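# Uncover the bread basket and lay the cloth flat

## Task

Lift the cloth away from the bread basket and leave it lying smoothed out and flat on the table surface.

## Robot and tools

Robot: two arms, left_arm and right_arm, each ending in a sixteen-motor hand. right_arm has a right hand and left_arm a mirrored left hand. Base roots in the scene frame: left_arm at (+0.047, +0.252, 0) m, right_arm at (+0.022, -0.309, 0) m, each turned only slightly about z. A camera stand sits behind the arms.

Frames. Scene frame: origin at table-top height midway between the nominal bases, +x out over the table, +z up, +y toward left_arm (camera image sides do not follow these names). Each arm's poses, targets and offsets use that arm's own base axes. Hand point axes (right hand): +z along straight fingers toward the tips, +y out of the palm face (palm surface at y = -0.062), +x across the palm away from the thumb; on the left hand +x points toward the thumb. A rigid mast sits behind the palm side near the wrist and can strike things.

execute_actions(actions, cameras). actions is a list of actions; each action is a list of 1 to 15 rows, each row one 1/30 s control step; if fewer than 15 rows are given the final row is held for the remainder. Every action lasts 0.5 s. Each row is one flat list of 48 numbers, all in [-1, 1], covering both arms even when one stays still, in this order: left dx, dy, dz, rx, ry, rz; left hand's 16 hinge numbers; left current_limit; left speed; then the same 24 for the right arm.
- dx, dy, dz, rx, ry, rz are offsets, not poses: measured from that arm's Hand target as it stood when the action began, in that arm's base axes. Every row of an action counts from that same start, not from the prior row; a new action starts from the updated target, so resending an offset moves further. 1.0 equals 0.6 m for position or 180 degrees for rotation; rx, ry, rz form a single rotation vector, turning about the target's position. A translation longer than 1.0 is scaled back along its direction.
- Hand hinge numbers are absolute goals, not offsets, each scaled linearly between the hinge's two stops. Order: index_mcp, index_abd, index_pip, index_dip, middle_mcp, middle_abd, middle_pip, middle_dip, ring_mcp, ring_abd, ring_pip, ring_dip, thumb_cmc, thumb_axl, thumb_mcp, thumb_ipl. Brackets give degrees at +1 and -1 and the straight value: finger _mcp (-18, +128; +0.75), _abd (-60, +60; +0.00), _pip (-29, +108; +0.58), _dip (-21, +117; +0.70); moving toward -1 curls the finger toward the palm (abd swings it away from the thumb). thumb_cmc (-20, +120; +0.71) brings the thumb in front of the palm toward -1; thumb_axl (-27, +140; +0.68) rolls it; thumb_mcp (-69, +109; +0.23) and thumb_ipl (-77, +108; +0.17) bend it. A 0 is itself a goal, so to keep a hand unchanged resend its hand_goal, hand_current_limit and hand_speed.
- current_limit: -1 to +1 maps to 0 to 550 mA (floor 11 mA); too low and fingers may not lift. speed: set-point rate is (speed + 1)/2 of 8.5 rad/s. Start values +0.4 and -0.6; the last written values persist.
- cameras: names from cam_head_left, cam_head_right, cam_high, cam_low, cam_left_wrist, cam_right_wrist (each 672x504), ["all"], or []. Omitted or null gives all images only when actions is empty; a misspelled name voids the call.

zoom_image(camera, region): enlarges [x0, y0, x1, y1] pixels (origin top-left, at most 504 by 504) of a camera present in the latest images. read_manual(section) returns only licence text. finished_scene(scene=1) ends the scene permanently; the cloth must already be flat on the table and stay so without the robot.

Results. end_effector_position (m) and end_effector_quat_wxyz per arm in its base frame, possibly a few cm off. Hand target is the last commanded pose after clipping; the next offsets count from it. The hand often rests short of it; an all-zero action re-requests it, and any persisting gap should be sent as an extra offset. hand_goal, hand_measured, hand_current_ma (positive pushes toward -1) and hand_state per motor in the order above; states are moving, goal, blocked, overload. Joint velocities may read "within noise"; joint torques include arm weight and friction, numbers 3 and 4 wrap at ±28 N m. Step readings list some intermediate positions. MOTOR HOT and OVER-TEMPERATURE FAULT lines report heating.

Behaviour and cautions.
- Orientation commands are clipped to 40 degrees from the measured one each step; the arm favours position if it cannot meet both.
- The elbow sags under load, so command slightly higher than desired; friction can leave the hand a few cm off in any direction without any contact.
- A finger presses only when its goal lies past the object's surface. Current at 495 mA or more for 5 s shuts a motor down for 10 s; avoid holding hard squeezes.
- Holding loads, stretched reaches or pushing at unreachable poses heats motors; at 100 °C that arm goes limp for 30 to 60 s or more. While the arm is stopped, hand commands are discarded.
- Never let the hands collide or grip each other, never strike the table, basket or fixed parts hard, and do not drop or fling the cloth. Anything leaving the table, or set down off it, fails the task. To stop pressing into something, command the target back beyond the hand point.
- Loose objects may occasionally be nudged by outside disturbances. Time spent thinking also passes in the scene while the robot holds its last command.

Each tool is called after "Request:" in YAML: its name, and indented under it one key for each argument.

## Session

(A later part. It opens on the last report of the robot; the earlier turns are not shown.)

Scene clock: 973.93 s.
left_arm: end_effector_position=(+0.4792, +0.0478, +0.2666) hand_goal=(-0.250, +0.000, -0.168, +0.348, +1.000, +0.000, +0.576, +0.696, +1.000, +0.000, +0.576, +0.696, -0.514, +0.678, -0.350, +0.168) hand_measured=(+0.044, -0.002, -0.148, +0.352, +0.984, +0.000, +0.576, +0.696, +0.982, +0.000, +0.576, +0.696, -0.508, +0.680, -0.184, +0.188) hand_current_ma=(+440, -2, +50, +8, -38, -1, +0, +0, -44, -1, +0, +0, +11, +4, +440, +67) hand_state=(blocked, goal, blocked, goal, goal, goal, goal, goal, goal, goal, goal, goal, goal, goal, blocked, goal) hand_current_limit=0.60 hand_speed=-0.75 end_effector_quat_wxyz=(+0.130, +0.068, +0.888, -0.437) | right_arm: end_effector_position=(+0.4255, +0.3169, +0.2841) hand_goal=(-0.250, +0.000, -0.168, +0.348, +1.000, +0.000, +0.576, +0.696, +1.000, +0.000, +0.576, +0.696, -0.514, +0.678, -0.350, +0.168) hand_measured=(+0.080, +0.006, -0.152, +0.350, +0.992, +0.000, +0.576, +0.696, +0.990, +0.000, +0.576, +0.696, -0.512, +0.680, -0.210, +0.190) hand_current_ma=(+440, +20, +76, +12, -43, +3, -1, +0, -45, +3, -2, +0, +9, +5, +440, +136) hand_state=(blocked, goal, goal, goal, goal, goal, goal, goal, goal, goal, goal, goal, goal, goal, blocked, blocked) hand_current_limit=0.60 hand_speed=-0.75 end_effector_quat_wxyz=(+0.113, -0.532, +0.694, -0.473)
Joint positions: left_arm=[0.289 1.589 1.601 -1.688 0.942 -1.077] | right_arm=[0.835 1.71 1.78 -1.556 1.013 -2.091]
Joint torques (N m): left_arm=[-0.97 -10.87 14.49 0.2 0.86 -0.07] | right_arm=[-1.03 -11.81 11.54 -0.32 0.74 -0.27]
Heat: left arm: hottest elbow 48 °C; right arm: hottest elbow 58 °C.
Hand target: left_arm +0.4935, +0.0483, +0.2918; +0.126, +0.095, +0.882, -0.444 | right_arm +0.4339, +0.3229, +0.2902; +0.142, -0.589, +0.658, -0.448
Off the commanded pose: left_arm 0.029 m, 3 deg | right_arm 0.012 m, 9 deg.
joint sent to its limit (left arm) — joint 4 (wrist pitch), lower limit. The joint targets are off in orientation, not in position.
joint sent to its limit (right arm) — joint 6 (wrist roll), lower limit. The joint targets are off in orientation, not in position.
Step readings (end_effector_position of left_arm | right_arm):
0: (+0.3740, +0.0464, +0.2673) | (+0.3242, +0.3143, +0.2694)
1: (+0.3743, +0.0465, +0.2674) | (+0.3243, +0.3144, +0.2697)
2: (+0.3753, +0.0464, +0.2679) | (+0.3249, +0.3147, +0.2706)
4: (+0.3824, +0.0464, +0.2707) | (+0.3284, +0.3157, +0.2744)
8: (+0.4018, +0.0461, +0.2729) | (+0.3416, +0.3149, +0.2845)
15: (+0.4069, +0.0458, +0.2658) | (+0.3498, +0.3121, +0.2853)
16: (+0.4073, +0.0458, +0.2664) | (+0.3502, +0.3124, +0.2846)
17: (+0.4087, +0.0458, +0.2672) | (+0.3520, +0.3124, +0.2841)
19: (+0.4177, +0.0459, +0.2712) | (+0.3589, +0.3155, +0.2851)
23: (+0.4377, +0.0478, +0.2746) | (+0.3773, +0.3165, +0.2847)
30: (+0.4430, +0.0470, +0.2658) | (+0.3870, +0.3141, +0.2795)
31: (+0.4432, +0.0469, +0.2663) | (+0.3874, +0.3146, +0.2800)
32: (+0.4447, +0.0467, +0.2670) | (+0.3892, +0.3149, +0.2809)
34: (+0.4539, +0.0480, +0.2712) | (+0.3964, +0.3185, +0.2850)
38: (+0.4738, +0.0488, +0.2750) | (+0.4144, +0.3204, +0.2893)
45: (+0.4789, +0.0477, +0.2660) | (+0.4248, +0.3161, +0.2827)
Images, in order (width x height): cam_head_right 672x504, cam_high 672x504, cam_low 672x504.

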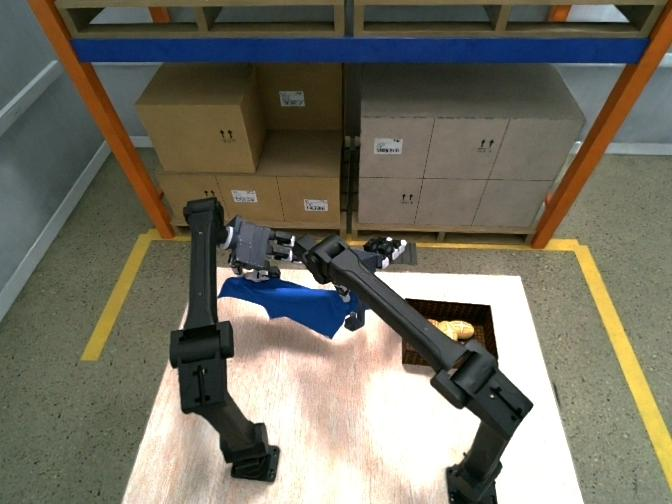

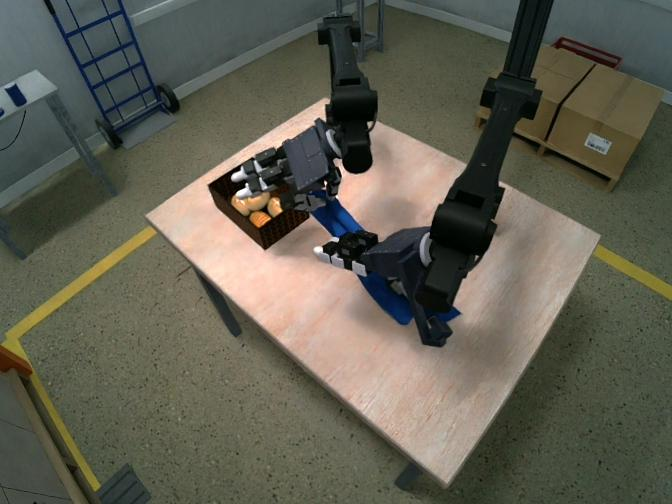

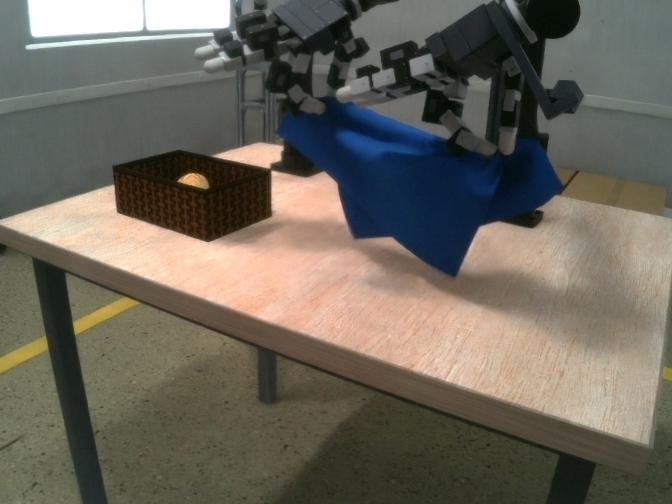

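Request:
execute_actions:
  actions:
    - [[-0.02,0,-0.052,0,0,0,-0.25,0,-0.168,0.348,1,0,0.576,0.696,1,0,0.576,0.696,-0.514,0.678,-0.35,0.168,0.6,-0.75,-0.02,0,-0.052,0,0,0,-0.25,0,-0.168,0.348,1,0,0.576,0.696,1,0,0.576,0.696,-0.514,0.678,-0.35,0.168,0.6,-0.75]]
    - [[-0.037,0,-0.052,0,0,0,-0.25,0,-0.168,0.348,1,0,0.576,0.696,1,0,0.576,0.696,-0.514,0.678,-0.35,0.168,0.6,-0.75,-0.037,0,-0.052,0,0,0,-0.25,0,-0.168,0.348,1,0,0.576,0.696,1,0,0.576,0.696,-0.514,0.678,-0.35,0.168,0.6,-0.75]]
    - [[-0.037,0,-0.052,0,0,0,-0.25,0,-0.168,0.348,1,0,0.576,0.696,1,0,0.576,0.696,-0.514,0.678,-0.35,0.168,0.6,-0.75,-0.037,0,-0.052,0,0,0,-0.25,0,-0.168,0.348,1,0,0.576,0.696,1,0,0.576,0.696,-0.514,0.678,-0.35,0.168,0.6,-0.75]]
    - [[-0.037,0,-0.052,0,0,0,-0.25,0,-0.168,0.348,1,0,0.576,0.696,1,0,0.576,0.696,-0.514,0.678,-0.35,0.168,0.6,-0.75,-0.037,0,-0.052,0,0,0,-0.25,0,-0.168,0.348,1,0,0.576,0.696,1,0,0.576,0.696,-0.514,0.678,-0.35,0.168,0.6,-0.75]]
    - [[-0.037,0,-0.052,0,0,0,-0.25,0,-0.168,0.348,1,0,0.576,0.696,1,0,0.576,0.696,-0.514,0.678,-0.35,0.168,0.6,-0.75,-0.037,0,-0.052,0,0,0,-0.25,0,-0.168,0.348,1,0,0.576,0.696,1,0,0.576,0.696,-0.514,0.678,-0.35,0.168,0.6,-0.75]]
    - [[-0.037,0,-0.052,0,0,0,-0.25,0,-0.168,0.348,1,0,0.576,0.696,1,0,0.576,0.696,-0.514,0.678,-0.35,0.168,0.6,-0.75,-0.037,0,-0.052,0,0,0,-0.25,0,-0.168,0.348,1,0,0.576,0.696,1,0,0.576,0.696,-0.514,0.678,-0.35,0.168,0.6,-0.75]]
    - [[-0.037,0,-0.052,0,0,0,-0.25,0,-0.168,0.348,1,0,0.576,0.696,1,0,0.576,0.696,-0.514,0.678,-0.35,0.168,0.6,-0.75,-0.037,0,-0.052,0,0,0,-0.25,0,-0.168,0.348,1,0,0.576,0.696,1,0,0.576,0.696,-0.514,0.678,-0.35,0.168,0.6,-0.75]]
  cameras: ["cam_head_left","cam_head_right","cam_high","cam_low"]

Request:
zoom_image:
  camera: "cam_low"
  region: [270, 120, 590, 360]

Request:
zoom_image:
  camera: "cam_high"
  region: [290, 150, 490, 340]

Request:
zoom_image:
  camera: "cam_head_left"
  region: [200, 270, 400, 420]

Scene clock: 994.90 s.
left_arm: end_effector_position=(+0.3466, +0.0441, +0.0705) hand_goal=(-0.250, +0.000, -0.168, +0.348, +1.000, +0.000, +0.576, +0.696, +1.000, +0.000, +0.576, +0.696, -0.514, +0.678, -0.350, +0.168) hand_measured=(+0.044, -0.002, -0.148, +0.352, +0.984, +0.000, +0.576, +0.696, +0.984, +0.000, +0.576, +0.696, -0.508, +0.680, -0.184, +0.188) hand_current_ma=(+440, -2, +50, +8, -38, -1, +0, +0, -43, -1, +0, +0, +11, +4, +440, +67) hand_state=(blocked, goal, blocked, goal, goal, goal, goal, goal, goal, goal, goal, goal, goal, goal, blocked, goal) hand_current_limit=0.60 hand_speed=-0.75 end_effector_quat_wxyz=(+0.114, +0.091, +0.882, -0.448) | right_arm: end_effector_position=(+0.2893, +0.3184, +0.0808) hand_goal=(-0.250, +0.000, -0.168, +0.348, +1.000, +0.000, +0.576, +0.696, +1.000, +0.000, +0.576, +0.696, -0.514, +0.678, -0.350, +0.168) hand_measured=(+0.080, +0.004, -0.152, +0.350, +0.992, +0.000, +0.576, +0.696, +0.990, +0.000, +0.576, +0.696, -0.512, +0.680, -0.212, +0.190) hand_current_ma=(+440, +16, +78, +12, -43, +3, -1, +0, -45, +3, -2, +0, +9, +5, +440, +136) hand_state=(blocked, goal, goal, goal, goal, goal, goal, goal, goal, goal, goal, goal, goal, goal, blocked, blocked) hand_current_limit=0.60 hand_speed=-0.75 end_effector_quat_wxyz=(+0.141, -0.591, +0.656, -0.448)
Joint positions: left_arm=[0.393 1.473 0.914 -1.348 0.92 -0.805] | right_arm=[1.057 1.605 1.106 -1.101 0.977 -1.964]
Joint torques (N m): left_arm=[0.62 -8.23 6.71 0.18 0.82 0.17] | right_arm=[-0.09 -9.17 6.8 0.46 0.77 0.03]
Heat: left arm: hottest elbow 48 °C; right arm: hottest elbow 58 °C.
Hand target: left_arm +0.3483, +0.0482, +0.0734; +0.126, +0.095, +0.882, -0.444 | right_arm +0.2887, +0.3231, +0.0718; +0.142, -0.589, +0.658, -0.447
Off the commanded pose: left_arm 0.005 m, 1 deg | right_arm 0.010 m, 0 deg.
Step readings (end_effector_position of left_arm | right_arm):
0: (+0.4792, +0.0478, +0.2666) | (+0.4255, +0.3169, +0.2841)
1: (+0.4792, +0.0478, +0.2666) | (+0.4254, +0.3169, +0.2840)
2: (+0.4793, +0.0478, +0.2666) | (+0.4254, +0.3171, +0.2839)
4: (+0.4800, +0.0479, +0.2667) | (+0.4262, +0.3183, +0.2815)
8: (+0.4816, +0.0480, +0.2666) | (+0.4251, +0.3181, +0.2686)
15: (+0.4812, +0.0475, +0.2638) | (+0.4237, +0.3172, +0.2606)
16: (+0.4810, +0.0474, +0.2633) | (+0.4238, +0.3176, +0.2601)
17: (+0.4797, +0.0467, +0.2602) | (+0.4231, +0.3188, +0.2571)
19: (+0.4740, +0.0453, +0.2517) | (+0.4193, +0.3181, +0.2485)
23: (+0.4590, +0.0430, +0.2282) | (+0.4058, +0.3158, +0.2254)
30: (+0.4581, +0.0434, +0.2236) | (+0.4011, +0.3212, +0.2178)
31: (+0.4582, +0.0435, +0.2232) | (+0.4012, +0.3213, +0.2176)
32: (+0.4578, +0.0437, +0.2207) | (+0.4008, +0.3217, +0.2156)
34: (+0.4527, +0.0433, +0.2131) | (+0.3970, +0.3204, +0.2097)
38: (+0.4376, +0.0428, +0.1941) | (+0.3839, +0.3158, +0.1940)
45: (+0.4372, +0.0444, +0.1896) | (+0.3793, +0.3210, +0.1878)
46: (+0.4370, +0.0443, +0.1895) | (+0.3794, +0.3210, +0.1874)
47: (+0.4365, +0.0443, +0.1877) | (+0.3788, +0.3215, +0.1856)
49: (+0.4309, +0.0435, +0.1815) | (+0.3750, +0.3203, +0.1797)
53: (+0.4149, +0.0426, +0.1647) | (+0.3614, +0.3159, +0.1635)
60: (+0.4145, +0.0444, +0.1602) | (+0.3567, +0.3202, +0.1580)
61: (+0.4143, +0.0443, +0.1598) | (+0.3567, +0.3202, +0.1575)
62: (+0.4137, +0.0443, +0.1579) | (+0.3560, +0.3207, +0.1558)
64: (+0.4086, +0.0438, +0.1513) | (+0.3525, +0.3197, +0.1500)
68: (+0.3920, +0.0428, +0.1341) | (+0.3389, +0.3153, +0.1336)
75: (+0.3913, +0.0441, +0.1297) | (+0.3339, +0.3189, +0.1282)
76: (+0.3912, +0.0441, +0.1295) | (+0.3340, +0.3190, +0.1281)
77: (+0.3907, +0.0442, +0.1274) | (+0.3330, +0.3192, +0.1263)
79: (+0.3863, +0.0440, +0.1211) | (+0.3295, +0.3183, +0.1212)
83: (+0.3694, +0.0430, +0.1040) | (+0.3158, +0.3141, +0.1066)
90: (+0.3684, +0.0439, +0.0998) | (+0.3108, +0.3173, +0.1031)
91: (+0.3684, +0.0439, +0.0995) | (+0.3107, +0.3172, +0.1028)
92: (+0.3679, +0.0441, +0.0974) | (+0.3098, +0.3177, +0.1013)
94: (+0.3640, +0.0441, +0.0911) | (+0.3070, +0.3175, +0.0964)
98: (+0.3469, +0.0431, +0.0742) | (+0.2940, +0.3142, +0.0837)
105: (+0.3459, +0.0439, +0.0706) | (+0.2891, +0.3178, +0.0809)
Images, in order (width x height): cam_head_left 672x504, cam_head_right 672x504, cam_high 672x504, cam_low 672x504.

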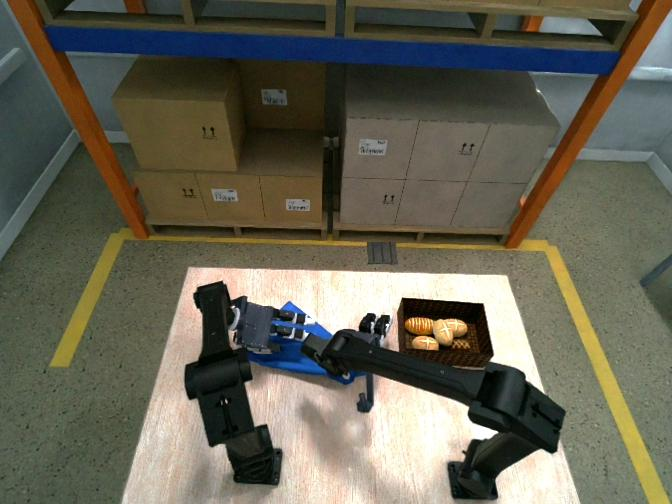

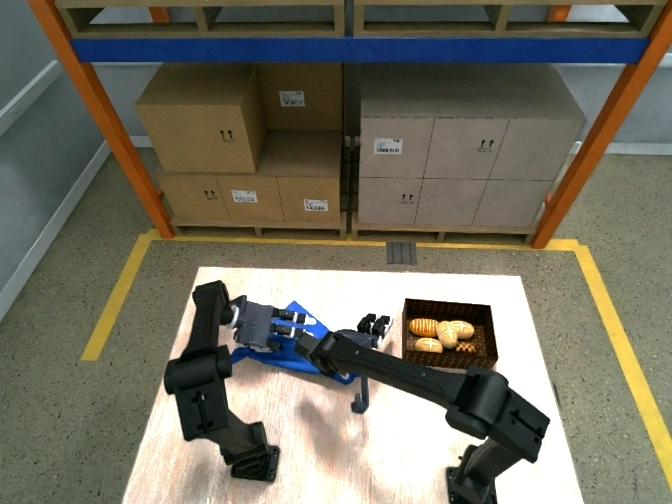

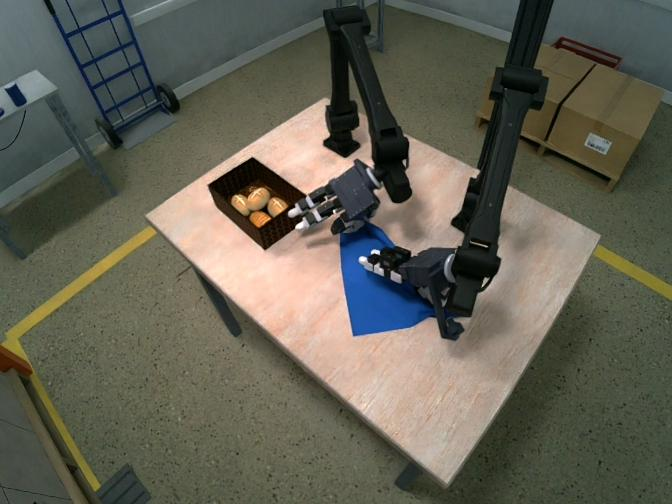

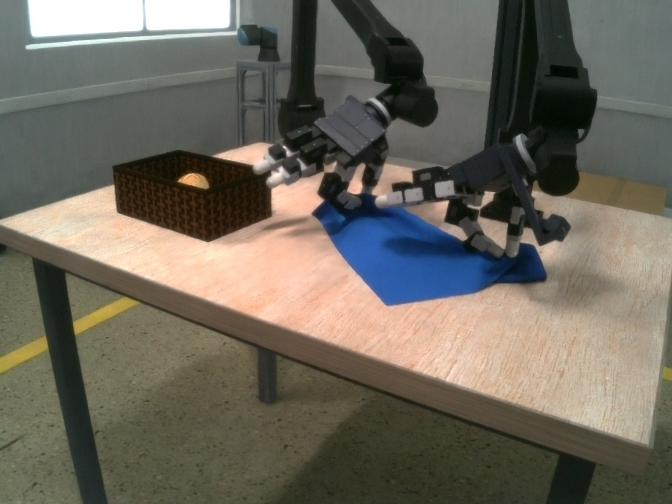

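Scaled by 1.575 from the camera's 672x504 image, which has a finer 960x720 frame.

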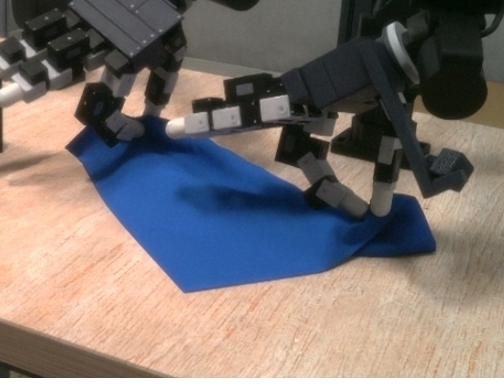

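Scaled by 2.520 from the camera's 672x504 image, which has a finer 960x720 frame.

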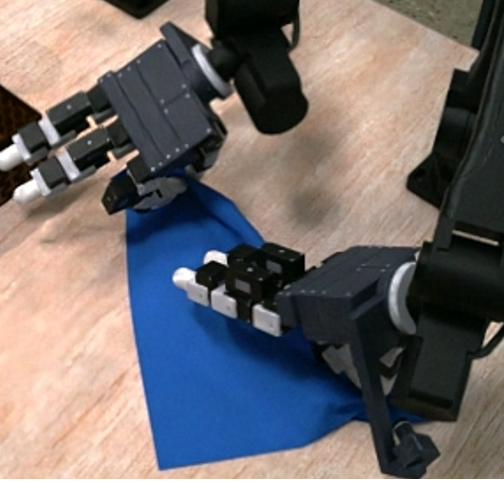

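Scaled by 2.520 from the camera's 672x504 image, which has a finer 960x720 frame.

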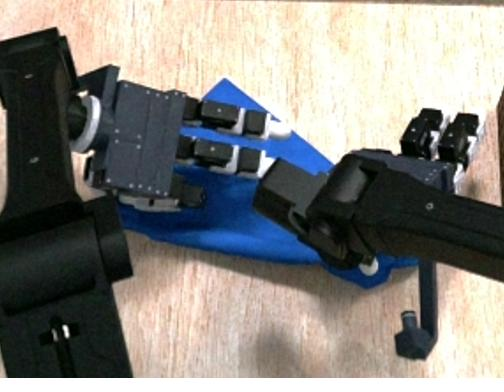

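Request:
execute_actions:
  actions:
    - [[0,0,0,0,0,0,0.1,0,-0.3,0.348,1,0,0.576,0.696,1,0,0.576,0.696,-0.514,0.678,-0.05,0.168,0.4,-0.7,0,0,0,0,0,0,-0.25,0,-0.168,0.348,1,0,0.576,0.696,1,0,0.576,0.696,-0.514,0.678,-0.35,0.168,0.6,-0.75]]
    - [[0,0,0.02,0,0,0,0.685,0,-0.664,0.348,1,0,0.576,0.696,1,0,0.576,0.696,-0.514,0.678,0.226,0.168,0.4,-0.7,0,0,0,0,0,0,-0.25,0,-0.168,0.348,1,0,0.576,0.696,1,0,0.576,0.696,-0.514,0.678,-0.35,0.168,0.6,-0.75]]
    - [[0,0,0.08,0,0,0,0.685,0,-0.664,0.348,1,0,0.576,0.696,1,0,0.576,0.696,-0.514,0.678,0.226,0.168,0.4,-0.7,0,0,0,0,0,0,-0.25,0,-0.168,0.348,1,0,0.576,0.696,1,0,0.576,0.696,-0.514,0.678,-0.35,0.168,0.6,-0.75]]
    - [[0.06,-0.035,0.06,0,0,0,0.342,0,-0.42,0.348,1,0,0.576,0.696,1,0,0.576,0.696,-0.514,0.678,0.05,0.168,0.4,-0.6,0,0,0,0,0,0,-0.25,0,-0.168,0.348,1,0,0.576,0.696,1,0,0.576,0.696,-0.514,0.678,-0.35,0.168,0.6,-0.75]]
    - [[0.08,-0.05,0,0,0,0,0.342,0,-0.42,0.348,1,0,0.576,0.696,1,0,0.576,0.696,-0.514,0.678,0.05,0.168,0.4,-0.6,0,0,0,0,0,0,-0.25,0,-0.168,0.348,1,0,0.576,0.696,1,0,0.576,0.696,-0.514,0.678,-0.35,0.168,0.6,-0.75]]
    - [[0.08,-0.05,0,0,0,0,0.342,0,-0.42,0.348,1,0,0.576,0.696,1,0,0.576,0.696,-0.514,0.678,0.05,0.168,0.4,-0.6,0,0,0,0,0,0,-0.25,0,-0.168,0.348,1,0,0.576,0.696,1,0,0.576,0.696,-0.514,0.678,-0.35,0.168,0.6,-0.75]]
    - [[0.07,-0.043,-0.04,0,0,0,0.342,0,-0.42,0.348,1,0,0.576,0.696,1,0,0.576,0.696,-0.514,0.678,0.05,0.168,0.4,-0.6,0,0,0,0,0,0,-0.25,0,-0.168,0.348,1,0,0.576,0.696,1,0,0.576,0.696,-0.514,0.678,-0.35,0.168,0.6,-0.75]]
  cameras: ["cam_head_left","cam_high","cam_low","cam_left_wrist"]

Request:
zoom_image:
  camera: "cam_low"
  region: [300, 150, 580, 360]

Request:
zoom_image:
  camera: "cam_high"
  region: [290, 180, 490, 370]

Request:
zoom_image:
  camera: "cam_head_left"
  region: [200, 270, 400, 420]

Scene clock: 1031.20 s.
left_arm: end_effector_position=(+0.4978, -0.0590, +0.1205) hand_goal=(+0.342, +0.000, -0.420, +0.348, +1.000, +0.000, +0.576, +0.696, +1.000, +0.000, +0.576, +0.696, -0.514, +0.678, +0.050, +0.168) hand_measured=(+0.342, -0.002, -0.420, +0.352, +0.984, +0.000, +0.576, +0.696, +0.984, +0.000, +0.576, +0.696, -0.512, +0.680, +0.050, +0.170) hand_current_ma=(-1, -2, -1, +5, -37, +0, +0, +0, -42, +0, +0, +0, +4, +4, +0, +2) hand_state=(goal, goal, goal, goal, goal, goal, goal, goal, goal, goal, goal, goal, goal, goal, goal, goal) hand_current_limit=0.40 hand_speed=-0.60 end_effector_quat_wxyz=(+0.096, +0.082, +0.884, -0.449) | right_arm: end_effector_position=(+0.2893, +0.3185, +0.0808) hand_goal=(-0.250, +0.000, -0.168, +0.348, +1.000, +0.000, +0.576, +0.696, +1.000, +0.000, +0.576, +0.696, -0.514, +0.678, -0.350, +0.168) hand_measured=(+0.080, +0.004, -0.152, +0.350, +0.992, +0.000, +0.576, +0.696, +0.990, +0.000, +0.576, +0.696, -0.512, +0.680, -0.212, +0.190) hand_current_ma=(+440, +16, +78, +12, -43, +3, -1, +0, -45, +3, -2, +0, +9, +5, +440, +136) hand_state=(blocked, goal, goal, goal, goal, goal, goal, goal, goal, goal, goal, goal, goal, goal, blocked, blocked) hand_current_limit=0.60 hand_speed=-0.75 end_effector_quat_wxyz=(+0.141, -0.590, +0.657, -0.448)
Joint positions: left_arm=[0.065 1.656 1.293 -1.132 0.953 -1.36] | right_arm=[1.057 1.605 1.106 -1.101 0.977 -1.963]
Joint torques (N m): left_arm=[-0.44 -11.87 13.67 0.99 0.82 -0.07] | right_arm=[0.09 -9.05 6.84 0.43 0.78 0.02]
Heat: left arm: hottest elbow 44 °C; right arm: hottest elbow 52 °C.
Hand target: left_arm +0.5222, -0.0585, +0.1452; +0.126, +0.095, +0.882, -0.444 | right_arm +0.2887, +0.3231, +0.0718; +0.142, -0.589, +0.658, -0.447
Off the commanded pose: left_arm 0.035 m, 4 deg | right_arm 0.010 m, 0 deg.
Step readings (end_effector_position of left_arm | right_arm):
0: (+0.3466, +0.0441, +0.0705) | (+0.2893, +0.3184, +0.0808)
1: (+0.3466, +0.0441, +0.0705) | (+0.2893, +0.3184, +0.0808)
2: (+0.3466, +0.0441, +0.0705) | (+0.2893, +0.3184, +0.0808)
4: (+0.3466, +0.0441, +0.0705) | (+0.2893, +0.3184, +0.0808)
8: (+0.3466, +0.0441, +0.0705) | (+0.2893, +0.3184, +0.0808)
15: (+0.3466, +0.0442, +0.0705) | (+0.2893, +0.3185, +0.0808)
16: (+0.3466, +0.0442, +0.0705) | (+0.2893, +0.3185, +0.0808)
17: (+0.3466, +0.0442, +0.0705) | (+0.2893, +0.3185, +0.0808)
19: (+0.3462, +0.0440, +0.0710) | (+0.2893, +0.3185, +0.0808)
23: (+0.3444, +0.0433, +0.0735) | (+0.2893, +0.3185, +0.0808)
30: (+0.3436, +0.0429, +0.0755) | (+0.2893, +0.3185, +0.0808)
31: (+0.3432, +0.0428, +0.0757) | (+0.2893, +0.3185, +0.0808)
32: (+0.3412, +0.0420, +0.0767) | (+0.2893, +0.3185, +0.0808)
34: (+0.3337, +0.0389, +0.0819) | (+0.2893, +0.3185, +0.0808)
38: (+0.3274, +0.0362, +0.0999) | (+0.2893, +0.3185, +0.0808)
45: (+0.3328, +0.0385, +0.1159) | (+0.2893, +0.3185, +0.0808)
46: (+0.3328, +0.0384, +0.1162) | (+0.2893, +0.3185, +0.0808)
47: (+0.3334, +0.0374, +0.1177) | (+0.2893, +0.3185, +0.0808)
49: (+0.3392, +0.0346, +0.1247) | (+0.2893, +0.3185, +0.0808)
53: (+0.3614, +0.0271, +0.1467) | (+0.2893, +0.3185, +0.0808)
60: (+0.3681, +0.0233, +0.1557) | (+0.2893, +0.3185, +0.0808)
61: (+0.3681, +0.0232, +0.1554) | (+0.2893, +0.3185, +0.0808)
62: (+0.3701, +0.0208, +0.1552) | (+0.2893, +0.3185, +0.0808)
64: (+0.3799, +0.0159, +0.1550) | (+0.2893, +0.3185, +0.0808)
68: (+0.4048, -0.0003, +0.1541) | (+0.2893, +0.3185, +0.0808)
75: (+0.4110, -0.0078, +0.1505) | (+0.2893, +0.3185, +0.0808)
76: (+0.4115, -0.0077, +0.1507) | (+0.2893, +0.3185, +0.0808)
77: (+0.4134, -0.0089, +0.1508) | (+0.2893, +0.3185, +0.0808)
79: (+0.4246, -0.0121, +0.1521) | (+0.2893, +0.3185, +0.0808)
83: (+0.4524, -0.0261, +0.1544) | (+0.2893, +0.3185, +0.0808)
90: (+0.4583, -0.0357, +0.1497) | (+0.2893, +0.3185, +0.0808)
91: (+0.4586, -0.0356, +0.1496) | (+0.2893, +0.3185, +0.0808)
92: (+0.4607, -0.0363, +0.1489) | (+0.2893, +0.3185, +0.0808)
94: (+0.4719, -0.0387, +0.1465) | (+0.2893, +0.3185, +0.0808)
98: (+0.4952, -0.0496, +0.1353) | (+0.2893, +0.3185, +0.0808)
105: (+0.4978, -0.0592, +0.1203) | (+0.2893, +0.3185, +0.0808)
Images, in order (width x height): cam_head_left 672x504, cam_high 672x504, cam_low 672x504, cam_left_wrist 672x504.

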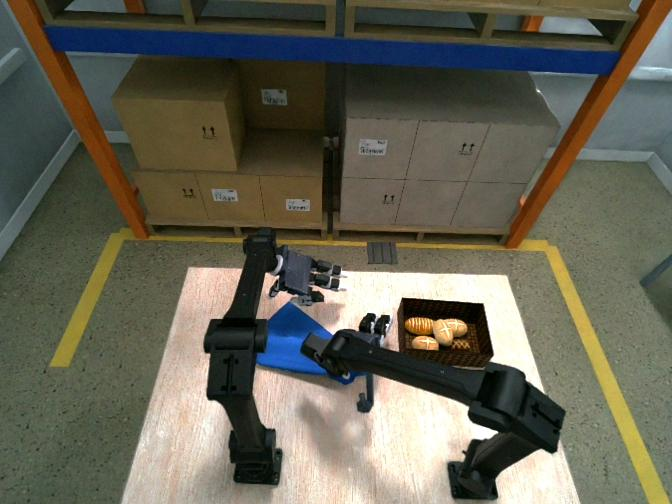

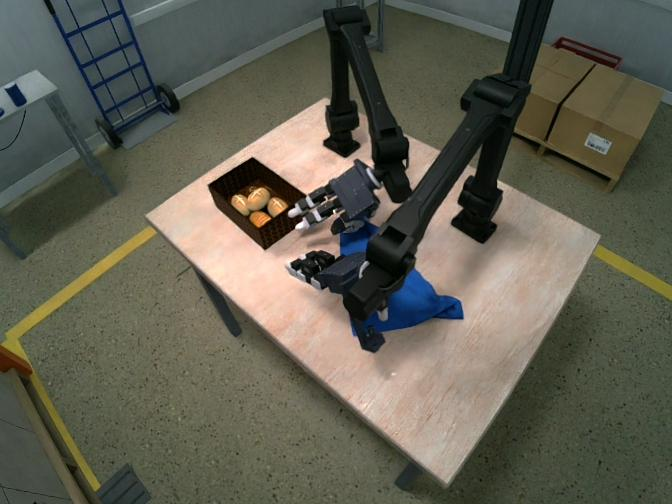

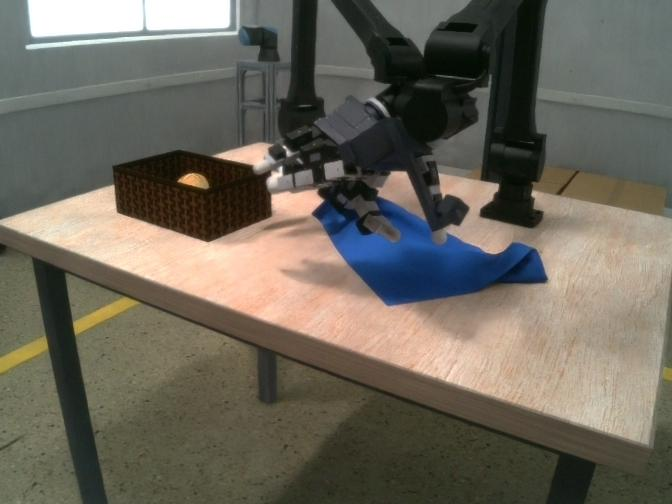

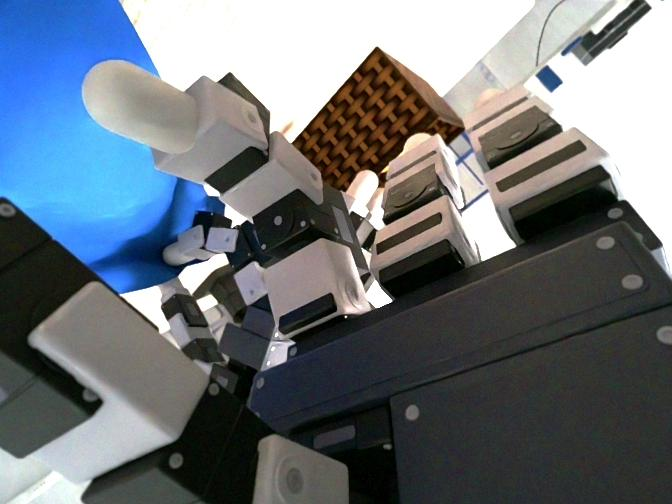

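Scaled by 1.800 from the camera's 672x504 image, which has a finer 960x720 frame.

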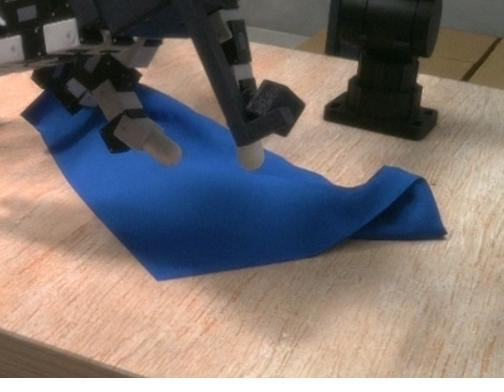

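Scaled by 2.520 from the camera's 672x504 image, which has a finer 960x720 frame.

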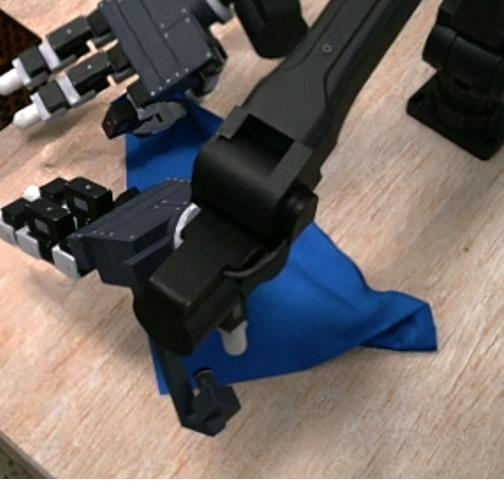

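Scaled by 2.520 from the camera's 672x504 image, which has a finer 960x720 frame.

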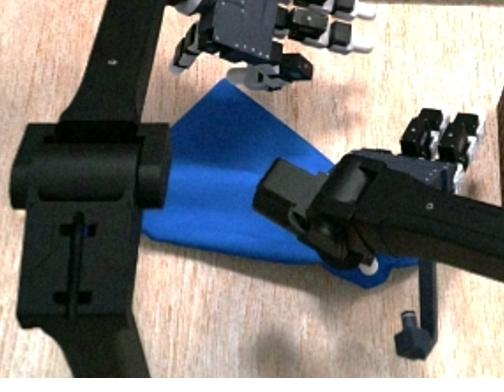

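Request:
execute_actions:
  actions:
    - [[0.02,-0.004,-0.05,0,0,0,0.342,0,-0.42,0.348,1,0,0.576,0.696,1,0,0.576,0.696,-0.514,0.678,0.05,0.168,0.4,-0.6,0,0,0,0,0,0,-0.25,0,-0.168,0.348,1,0,0.576,0.696,1,0,0.576,0.696,-0.514,0.678,-0.35,0.168,0.6,-0.75]]
    - [[0.02,-0.004,-0.05,0,0,0,0.342,0,-0.42,0.348,1,0,0.576,0.696,1,0,0.576,0.696,-0.514,0.678,0.05,0.168,0.4,-0.6,0,0,0,0,0,0,-0.25,0,-0.168,0.348,1,0,0.576,0.696,1,0,0.576,0.696,-0.514,0.678,-0.35,0.168,0.6,-0.75]]
  cameras: ["cam_head_left","cam_high","cam_low","cam_left_wrist"]

Request:
zoom_image:
  camera: "cam_low"
  region: [320, 200, 460, 305]

Request:
zoom_image:
  camera: "cam_head_left"
  region: [230, 270, 370, 375]

Scene clock: 1040.53 s.
left_arm: end_effector_position=(+0.5281, -0.0593, +0.0688) hand_goal=(+0.342, +0.000, -0.420, +0.348, +1.000, +0.000, +0.576, +0.696, +1.000, +0.000, +0.576, +0.696, -0.514, +0.678, +0.050, +0.168) hand_measured=(+0.342, -0.002, -0.420, +0.352, +0.984, +0.000, +0.576, +0.696, +0.984, +0.000, +0.576, +0.696, -0.512, +0.680, +0.050, +0.170) hand_current_ma=(-1, -2, -1, +5, -37, +0, +0, +0, -42, +0, +0, +0, +4, +4, +0, +2) hand_state=(goal, goal, goal, goal, goal, goal, goal, goal, goal, goal, goal, goal, goal, goal, goal, goal) hand_current_limit=0.40 hand_speed=-0.60 end_effector_quat_wxyz=(+0.107, +0.083, +0.885, -0.446) | right_arm: end_effector_position=(+0.2893, +0.3185, +0.0808) hand_goal=(-0.250, +0.000, -0.168, +0.348, +1.000, +0.000, +0.576, +0.696, +1.000, +0.000, +0.576, +0.696, -0.514, +0.678, -0.350, +0.168) hand_measured=(+0.080, +0.004, -0.152, +0.350, +0.992, +0.000, +0.576, +0.696, +0.990, +0.000, +0.576, +0.696, -0.512, +0.680, -0.212, +0.190) hand_current_ma=(+440, +16, +78, +12, -43, +3, -1, +0, -45, +3, -2, +0, +9, +5, +440, +136) hand_state=(blocked, goal, goal, goal, goal, goal, goal, goal, goal, goal, goal, goal, goal, goal, blocked, blocked) hand_current_limit=0.60 hand_speed=-0.75 end_effector_quat_wxyz=(+0.141, -0.590, +0.657, -0.448)
Joint positions: left_arm=[0.059 1.767 1.293 -0.983 0.949 -1.383] | right_arm=[1.057 1.605 1.106 -1.101 0.977 -1.963]
Joint torques (N m): left_arm=[-1.08 -12.75 11.56 1.06 0.86 -0.08] | right_arm=[-0.09 -9.17 6.86 0.44 0.77 0]
Heat: left arm: hottest elbow 45 °C; right arm: hottest elbow 51 °C.
Hand target: left_arm +0.5462, -0.0633, +0.0853; +0.126, +0.095, +0.882, -0.444 | right_arm +0.2887, +0.3231, +0.0718; +0.142, -0.589, +0.658, -0.447
Off the commanded pose: left_arm 0.025 m, 3 deg | right_arm 0.010 m, 0 deg.
Step readings (end_effector_position of left_arm | right_arm):
0: (+0.4977, -0.0590, +0.1205) | (+0.2893, +0.3185, +0.0808)
1: (+0.4980, -0.0590, +0.1205) | (+0.2893, +0.3185, +0.0808)
2: (+0.4995, -0.0589, +0.1204) | (+0.2893, +0.3185, +0.0808)
4: (+0.5049, -0.0586, +0.1185) | (+0.2893, +0.3185, +0.0808)
8: (+0.5122, -0.0580, +0.1086) | (+0.2893, +0.3185, +0.0808)
15: (+0.5141, -0.0578, +0.0973) | (+0.2893, +0.3185, +0.0808)
16: (+0.5143, -0.0580, +0.0974) | (+0.2893, +0.3185, +0.0808)
17: (+0.5158, -0.0581, +0.0971) | (+0.2893, +0.3185, +0.0808)
19: (+0.5210, -0.0588, +0.0946) | (+0.2893, +0.3185, +0.0808)
23: (+0.5271, -0.0595, +0.0821) | (+0.2893, +0.3185, +0.0808)
30: (+0.5278, -0.0593, +0.0688) | (+0.2893, +0.3185, +0.0808)
Images, in order (width x height): cam_head_left 672x504, cam_high 672x504, cam_low 672x504, cam_left_wrist 672x504.

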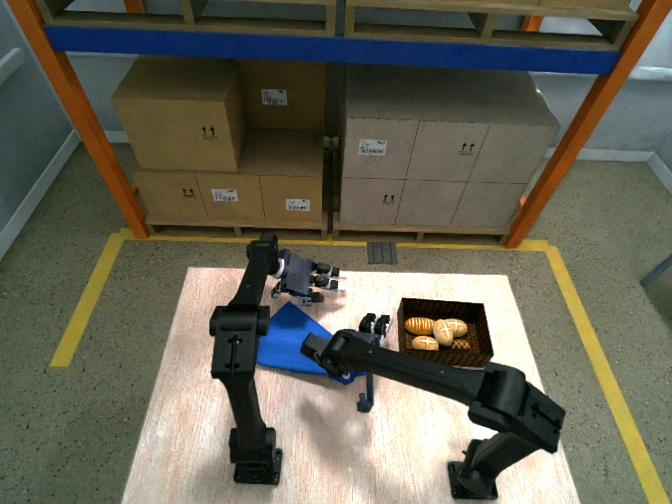

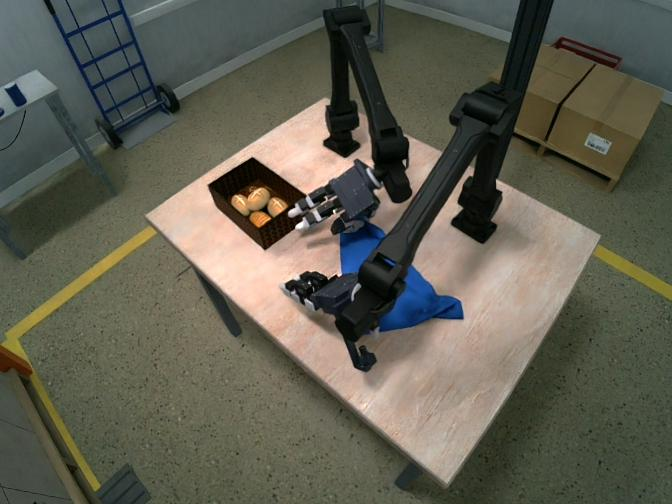

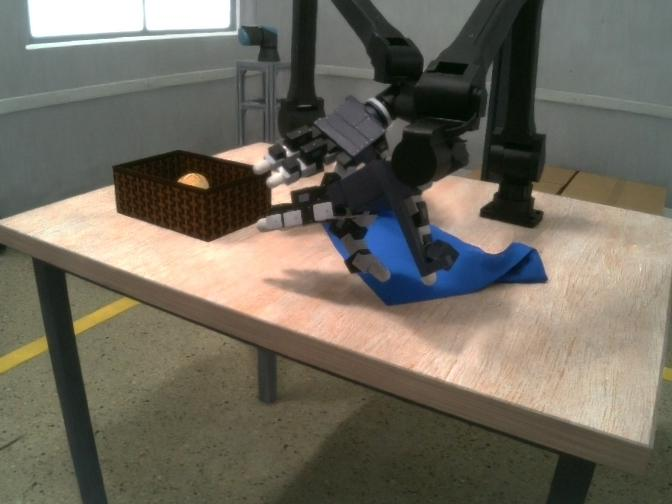

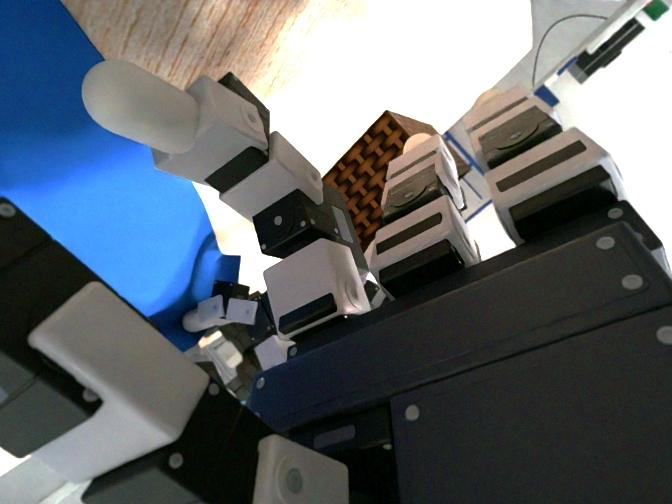

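Scaled by 3.600 from the camera's 672x504 image, which has a finer 960x720 frame.

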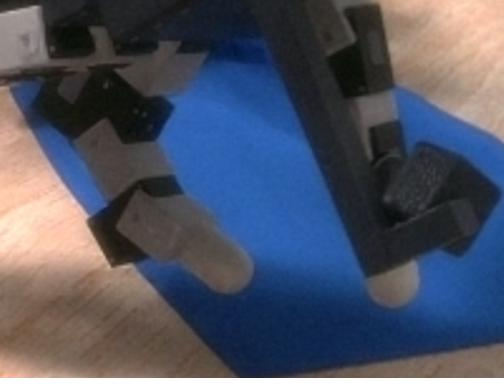

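Scaled by 3.600 from the camera's 672x504 image, which has a finer 960x720 frame.

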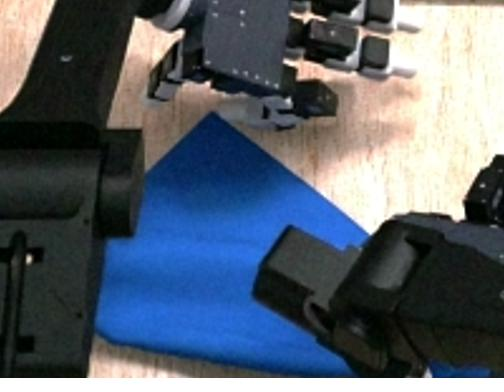

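Request:
execute_actions:
  actions:
    - [[-0.017,-0.02,-0.03,0,0,0,0.342,0,-0.42,0.348,1,0,0.576,0.696,1,0,0.576,0.696,-0.514,0.678,0.05,0.168,0.4,-0.6,0,0,0,0,0,0,-0.25,0,-0.168,0.348,1,0,0.576,0.696,1,0,0.576,0.696,-0.514,0.678,-0.35,0.168,0.6,-0.75]]
  cameras: ["cam_head_left","cam_low","cam_left_wrist"]

Request:
zoom_image:
  camera: "cam_low"
  region: [320, 200, 460, 305]

Request:
zoom_image:
  camera: "cam_head_left"
  region: [230, 270, 370, 375]

Scene clock: 1061.00 s.
left_arm: end_effector_position=(+0.5363, -0.0717, +0.0638) hand_goal=(+0.342, +0.000, -0.420, +0.348, +1.000, +0.000, +0.576, +0.696, +1.000, +0.000, +0.576, +0.696, -0.514, +0.678, +0.050, +0.168) hand_measured=(+0.342, -0.002, -0.420, +0.352, +0.984, +0.000, +0.576, +0.696, +0.984, +0.000, +0.576, +0.696, -0.512, +0.680, +0.050, +0.170) hand_current_ma=(-1, -2, -1, +5, -37, +0, +0, +0, -42, +0, +0, +0, +4, +4, +0, +2) hand_state=(goal, goal, goal, goal, goal, goal, goal, goal, goal, goal, goal, goal, goal, goal, goal, goal) hand_current_limit=0.40 hand_speed=-0.60 end_effector_quat_wxyz=(+0.122, +0.093, +0.883, -0.444) | right_arm: end_effector_position=(+0.2893, +0.3185, +0.0808) hand_goal=(-0.250, +0.000, -0.168, +0.348, +1.000, +0.000, +0.576, +0.696, +1.000, +0.000, +0.576, +0.696, -0.514, +0.678, -0.350, +0.168) hand_measured=(+0.080, +0.004, -0.152, +0.350, +0.992, +0.000, +0.576, +0.696, +0.990, +0.000, +0.576, +0.696, -0.512, +0.680, -0.212, +0.190) hand_current_ma=(+440, +16, +78, +12, -43, +3, -1, +0, -45, +3, -2, +0, +9, +5, +440, +136) hand_state=(blocked, goal, goal, goal, goal, goal, goal, goal, goal, goal, goal, goal, goal, goal, blocked, blocked) hand_current_limit=0.60 hand_speed=-0.75 end_effector_quat_wxyz=(+0.141, -0.590, +0.657, -0.448)
Joint positions: left_arm=[0.034 1.767 1.274 -0.896 0.946 -1.42] | right_arm=[1.057 1.605 1.106 -1.101 0.977 -1.963]
Joint torques (N m): left_arm=[-0.85 -13.33 7.65 1.26 0.8 -0.01] | right_arm=[0.03 -9.05 6.8 0.46 0.78 0]
Heat: left arm: hottest elbow 45 °C; right arm: hottest elbow 50 °C.
Hand target: left_arm +0.5361, -0.0753, +0.0674; +0.126, +0.095, +0.882, -0.444 | right_arm +0.2887, +0.3231, +0.0718; +0.142, -0.589, +0.658, -0.447
Off the commanded pose: left_arm 0.005 m, 0 deg | right_arm 0.010 m, 0 deg.
Step readings (end_effector_position of left_arm | right_arm):
0: (+0.5280, -0.0593, +0.0688) | (+0.2893, +0.3185, +0.0808)
1: (+0.5283, -0.0593, +0.0689) | (+0.2893, +0.3185, +0.0808)
2: (+0.5297, -0.0596, +0.0690) | (+0.2893, +0.3185, +0.0808)
4: (+0.5351, -0.0610, +0.0695) | (+0.2893, +0.3185, +0.0808)
8: (+0.5404, -0.0671, +0.0688) | (+0.2893, +0.3185, +0.0808)
15: (+0.5359, -0.0717, +0.0637) | (+0.2893, +0.3185, +0.0808)
Images, in order (width x height): cam_head_left 672x504, cam_low 672x504, cam_left_wrist 672x504.

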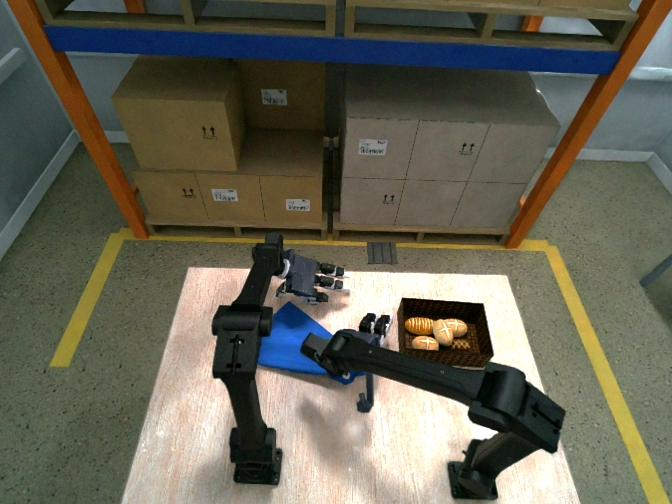

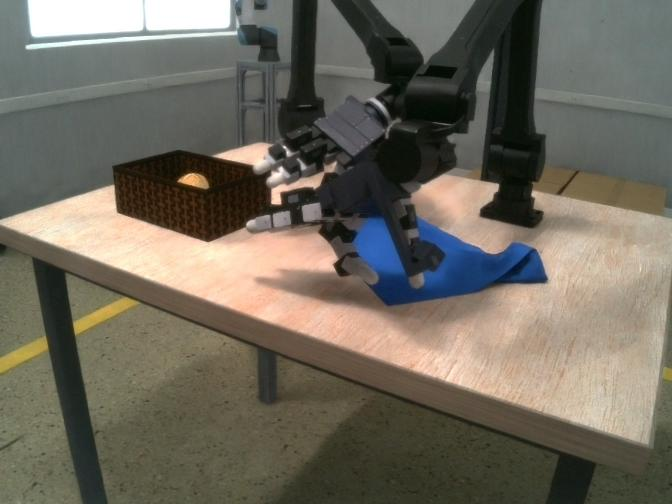

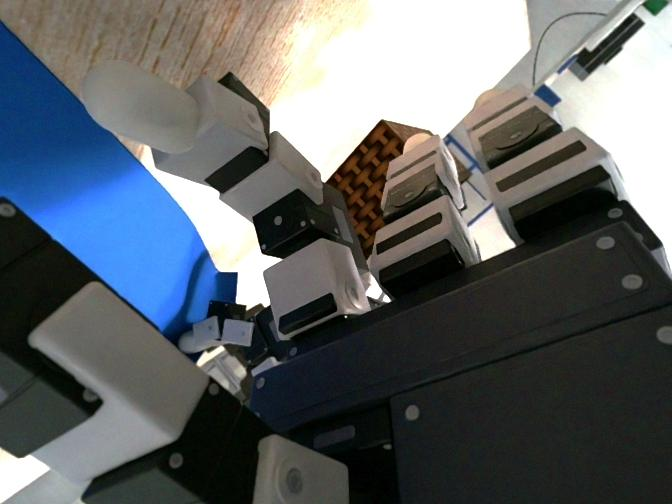

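Scaled by 3.600 from the camera's 672x504 image, which has a finer 960x720 frame.

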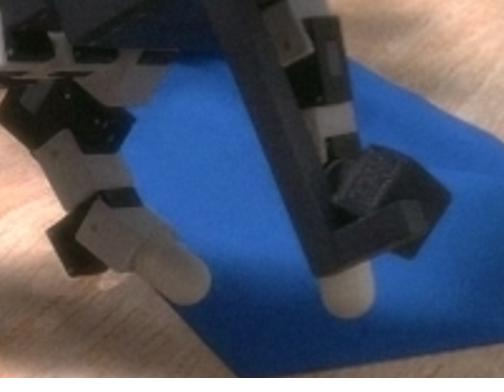

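Scaled by 3.600 from the camera's 672x504 image, which has a finer 960x720 frame.

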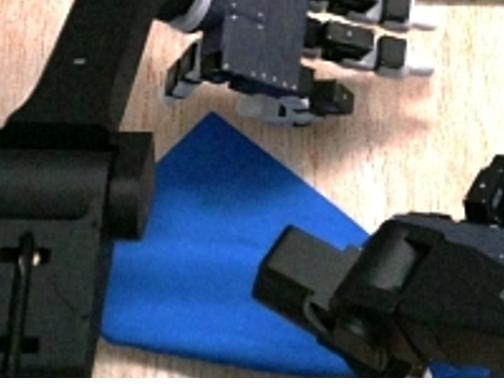

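Request:
execute_actions:
  actions:
    - [[-0.055,0.012,0,0,0,0,0.342,0,-0.42,0.348,1,0,0.576,0.696,1,0,0.576,0.696,-0.514,0.678,0.05,0.168,0.4,-0.6,0,0,0,0,0,0,-0.25,0,-0.168,0.348,1,0,0.576,0.696,1,0,0.576,0.696,-0.514,0.678,-0.35,0.168,0.6,-0.75]]
    - [[-0.005,0,-0.04,0,0,0,0.342,0,-0.42,0.348,1,0,0.576,0.696,1,0,0.576,0.696,-0.514,0.678,0.05,0.168,0.4,-0.6,0,0,0,0,0,0,-0.25,0,-0.168,0.348,1,0,0.576,0.696,1,0,0.576,0.696,-0.514,0.678,-0.35,0.168,0.6,-0.75]]
  cameras: ["cam_head_left","cam_low","cam_left_wrist"]

Request:
zoom_image:
  camera: "cam_low"
  region: [320, 200, 460, 305]

Scene clock: 1068.53 s.
left_arm: end_effector_position=(+0.4987, -0.0731, +0.0466) hand_goal=(+0.342, +0.000, -0.420, +0.348, +1.000, +0.000, +0.576, +0.696, +1.000, +0.000, +0.576, +0.696, -0.514, +0.678, +0.050, +0.168) hand_measured=(+0.342, -0.002, -0.420, +0.352, +0.984, +0.000, +0.576, +0.696, +0.984, +0.000, +0.576, +0.696, -0.512, +0.680, +0.050, +0.170) hand_current_ma=(-1, -2, -1, +5, -37, +0, +0, +0, -42, +0, +0, +0, +3, +4, +0, +2) hand_state=(goal, goal, goal, goal, goal, goal, goal, goal, goal, goal, goal, goal, goal, goal, goal, goal) hand_current_limit=0.40 hand_speed=-0.60 end_effector_quat_wxyz=(+0.121, +0.095, +0.882, -0.445) | right_arm: end_effector_position=(+0.2893, +0.3185, +0.0808) hand_goal=(-0.250, +0.000, -0.168, +0.348, +1.000, +0.000, +0.576, +0.696, +1.000, +0.000, +0.576, +0.696, -0.514, +0.678, -0.350, +0.168) hand_measured=(+0.080, +0.004, -0.152, +0.350, +0.992, +0.000, +0.576, +0.696, +0.990, +0.000, +0.576, +0.696, -0.512, +0.680, -0.212, +0.190) hand_current_ma=(+440, +16, +78, +12, -43, +3, -1, +0, -45, +3, -2, +0, +9, +5, +440, +136) hand_state=(blocked, goal, goal, goal, goal, goal, goal, goal, goal, goal, goal, goal, goal, goal, blocked, blocked) hand_current_limit=0.60 hand_speed=-0.75 end_effector_quat_wxyz=(+0.141, -0.590, +0.657, -0.448)
Joint positions: left_arm=[0.034 1.706 1.138 -0.829 0.947 -1.41] | right_arm=[1.057 1.605 1.106 -1.101 0.977 -1.963]
Joint torques (N m): left_arm=[0.56 -11.05 7.28 1.18 0.89 0.12] | right_arm=[-0.21 -9 6.8 0.43 0.78 0]
Heat: left arm: hottest elbow 45 °C; right arm: hottest elbow 50 °C.
Hand target: left_arm +0.5002, -0.0682, +0.0434; +0.126, +0.095, +0.882, -0.444 | right_arm +0.2887, +0.3231, +0.0718; +0.142, -0.589, +0.658, -0.447
Off the commanded pose: left_arm 0.006 m, 1 deg | right_arm 0.010 m, 0 deg.
Step readings (end_effector_position of left_arm | right_arm):
0: (+0.5364, -0.0717, +0.0638) | (+0.2893, +0.3185, +0.0808)
1: (+0.5359, -0.0717, +0.0634) | (+0.2893, +0.3185, +0.0808)
2: (+0.5342, -0.0718, +0.0621) | (+0.2893, +0.3185, +0.0808)
4: (+0.5247, -0.0721, +0.0590) | (+0.2893, +0.3185, +0.0808)
8: (+0.5032, -0.0728, +0.0536) | (+0.2893, +0.3185, +0.0808)
15: (+0.5007, -0.0729, +0.0579) | (+0.2893, +0.3185, +0.0808)
16: (+0.5008, -0.0729, +0.0582) | (+0.2893, +0.3185, +0.0808)
17: (+0.5009, -0.0729, +0.0576) | (+0.2893, +0.3185, +0.0808)
19: (+0.5020, -0.0729, +0.0551) | (+0.2893, +0.3185, +0.0808)
23: (+0.4976, -0.0731, +0.0481) | (+0.2893, +0.3185, +0.0808)
30: (+0.4984, -0.0731, +0.0465) | (+0.2893, +0.3185, +0.0808)
Images, in order (width x height): cam_head_left 672x504, cam_low 672x504, cam_left_wrist 672x504.

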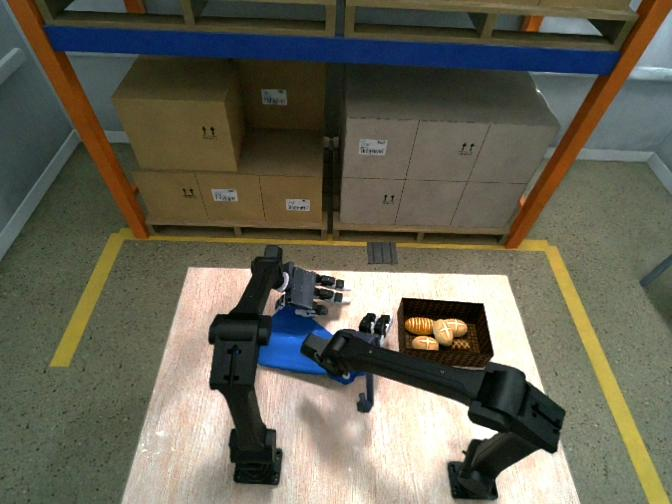

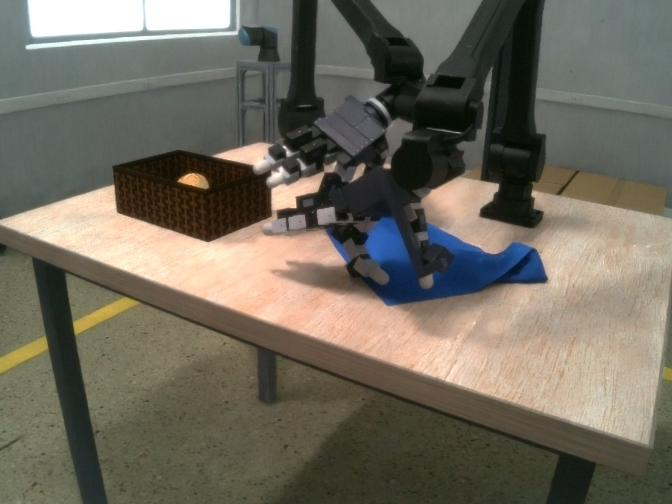

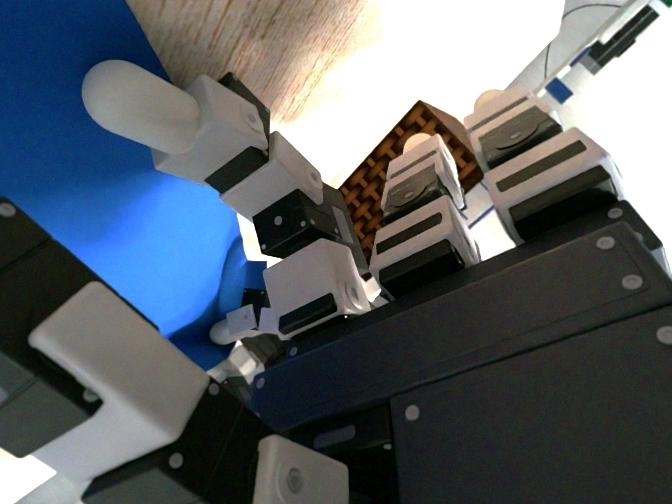

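Scaled by 3.600 from the camera's 672x504 image, which has a finer 960x720 frame.

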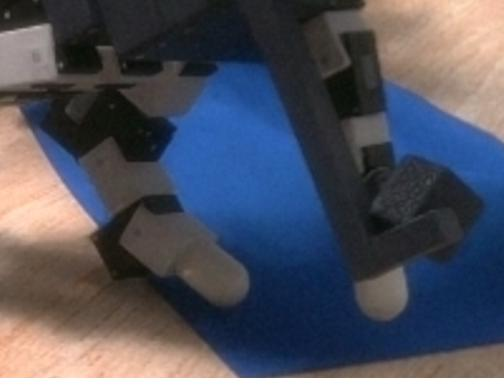

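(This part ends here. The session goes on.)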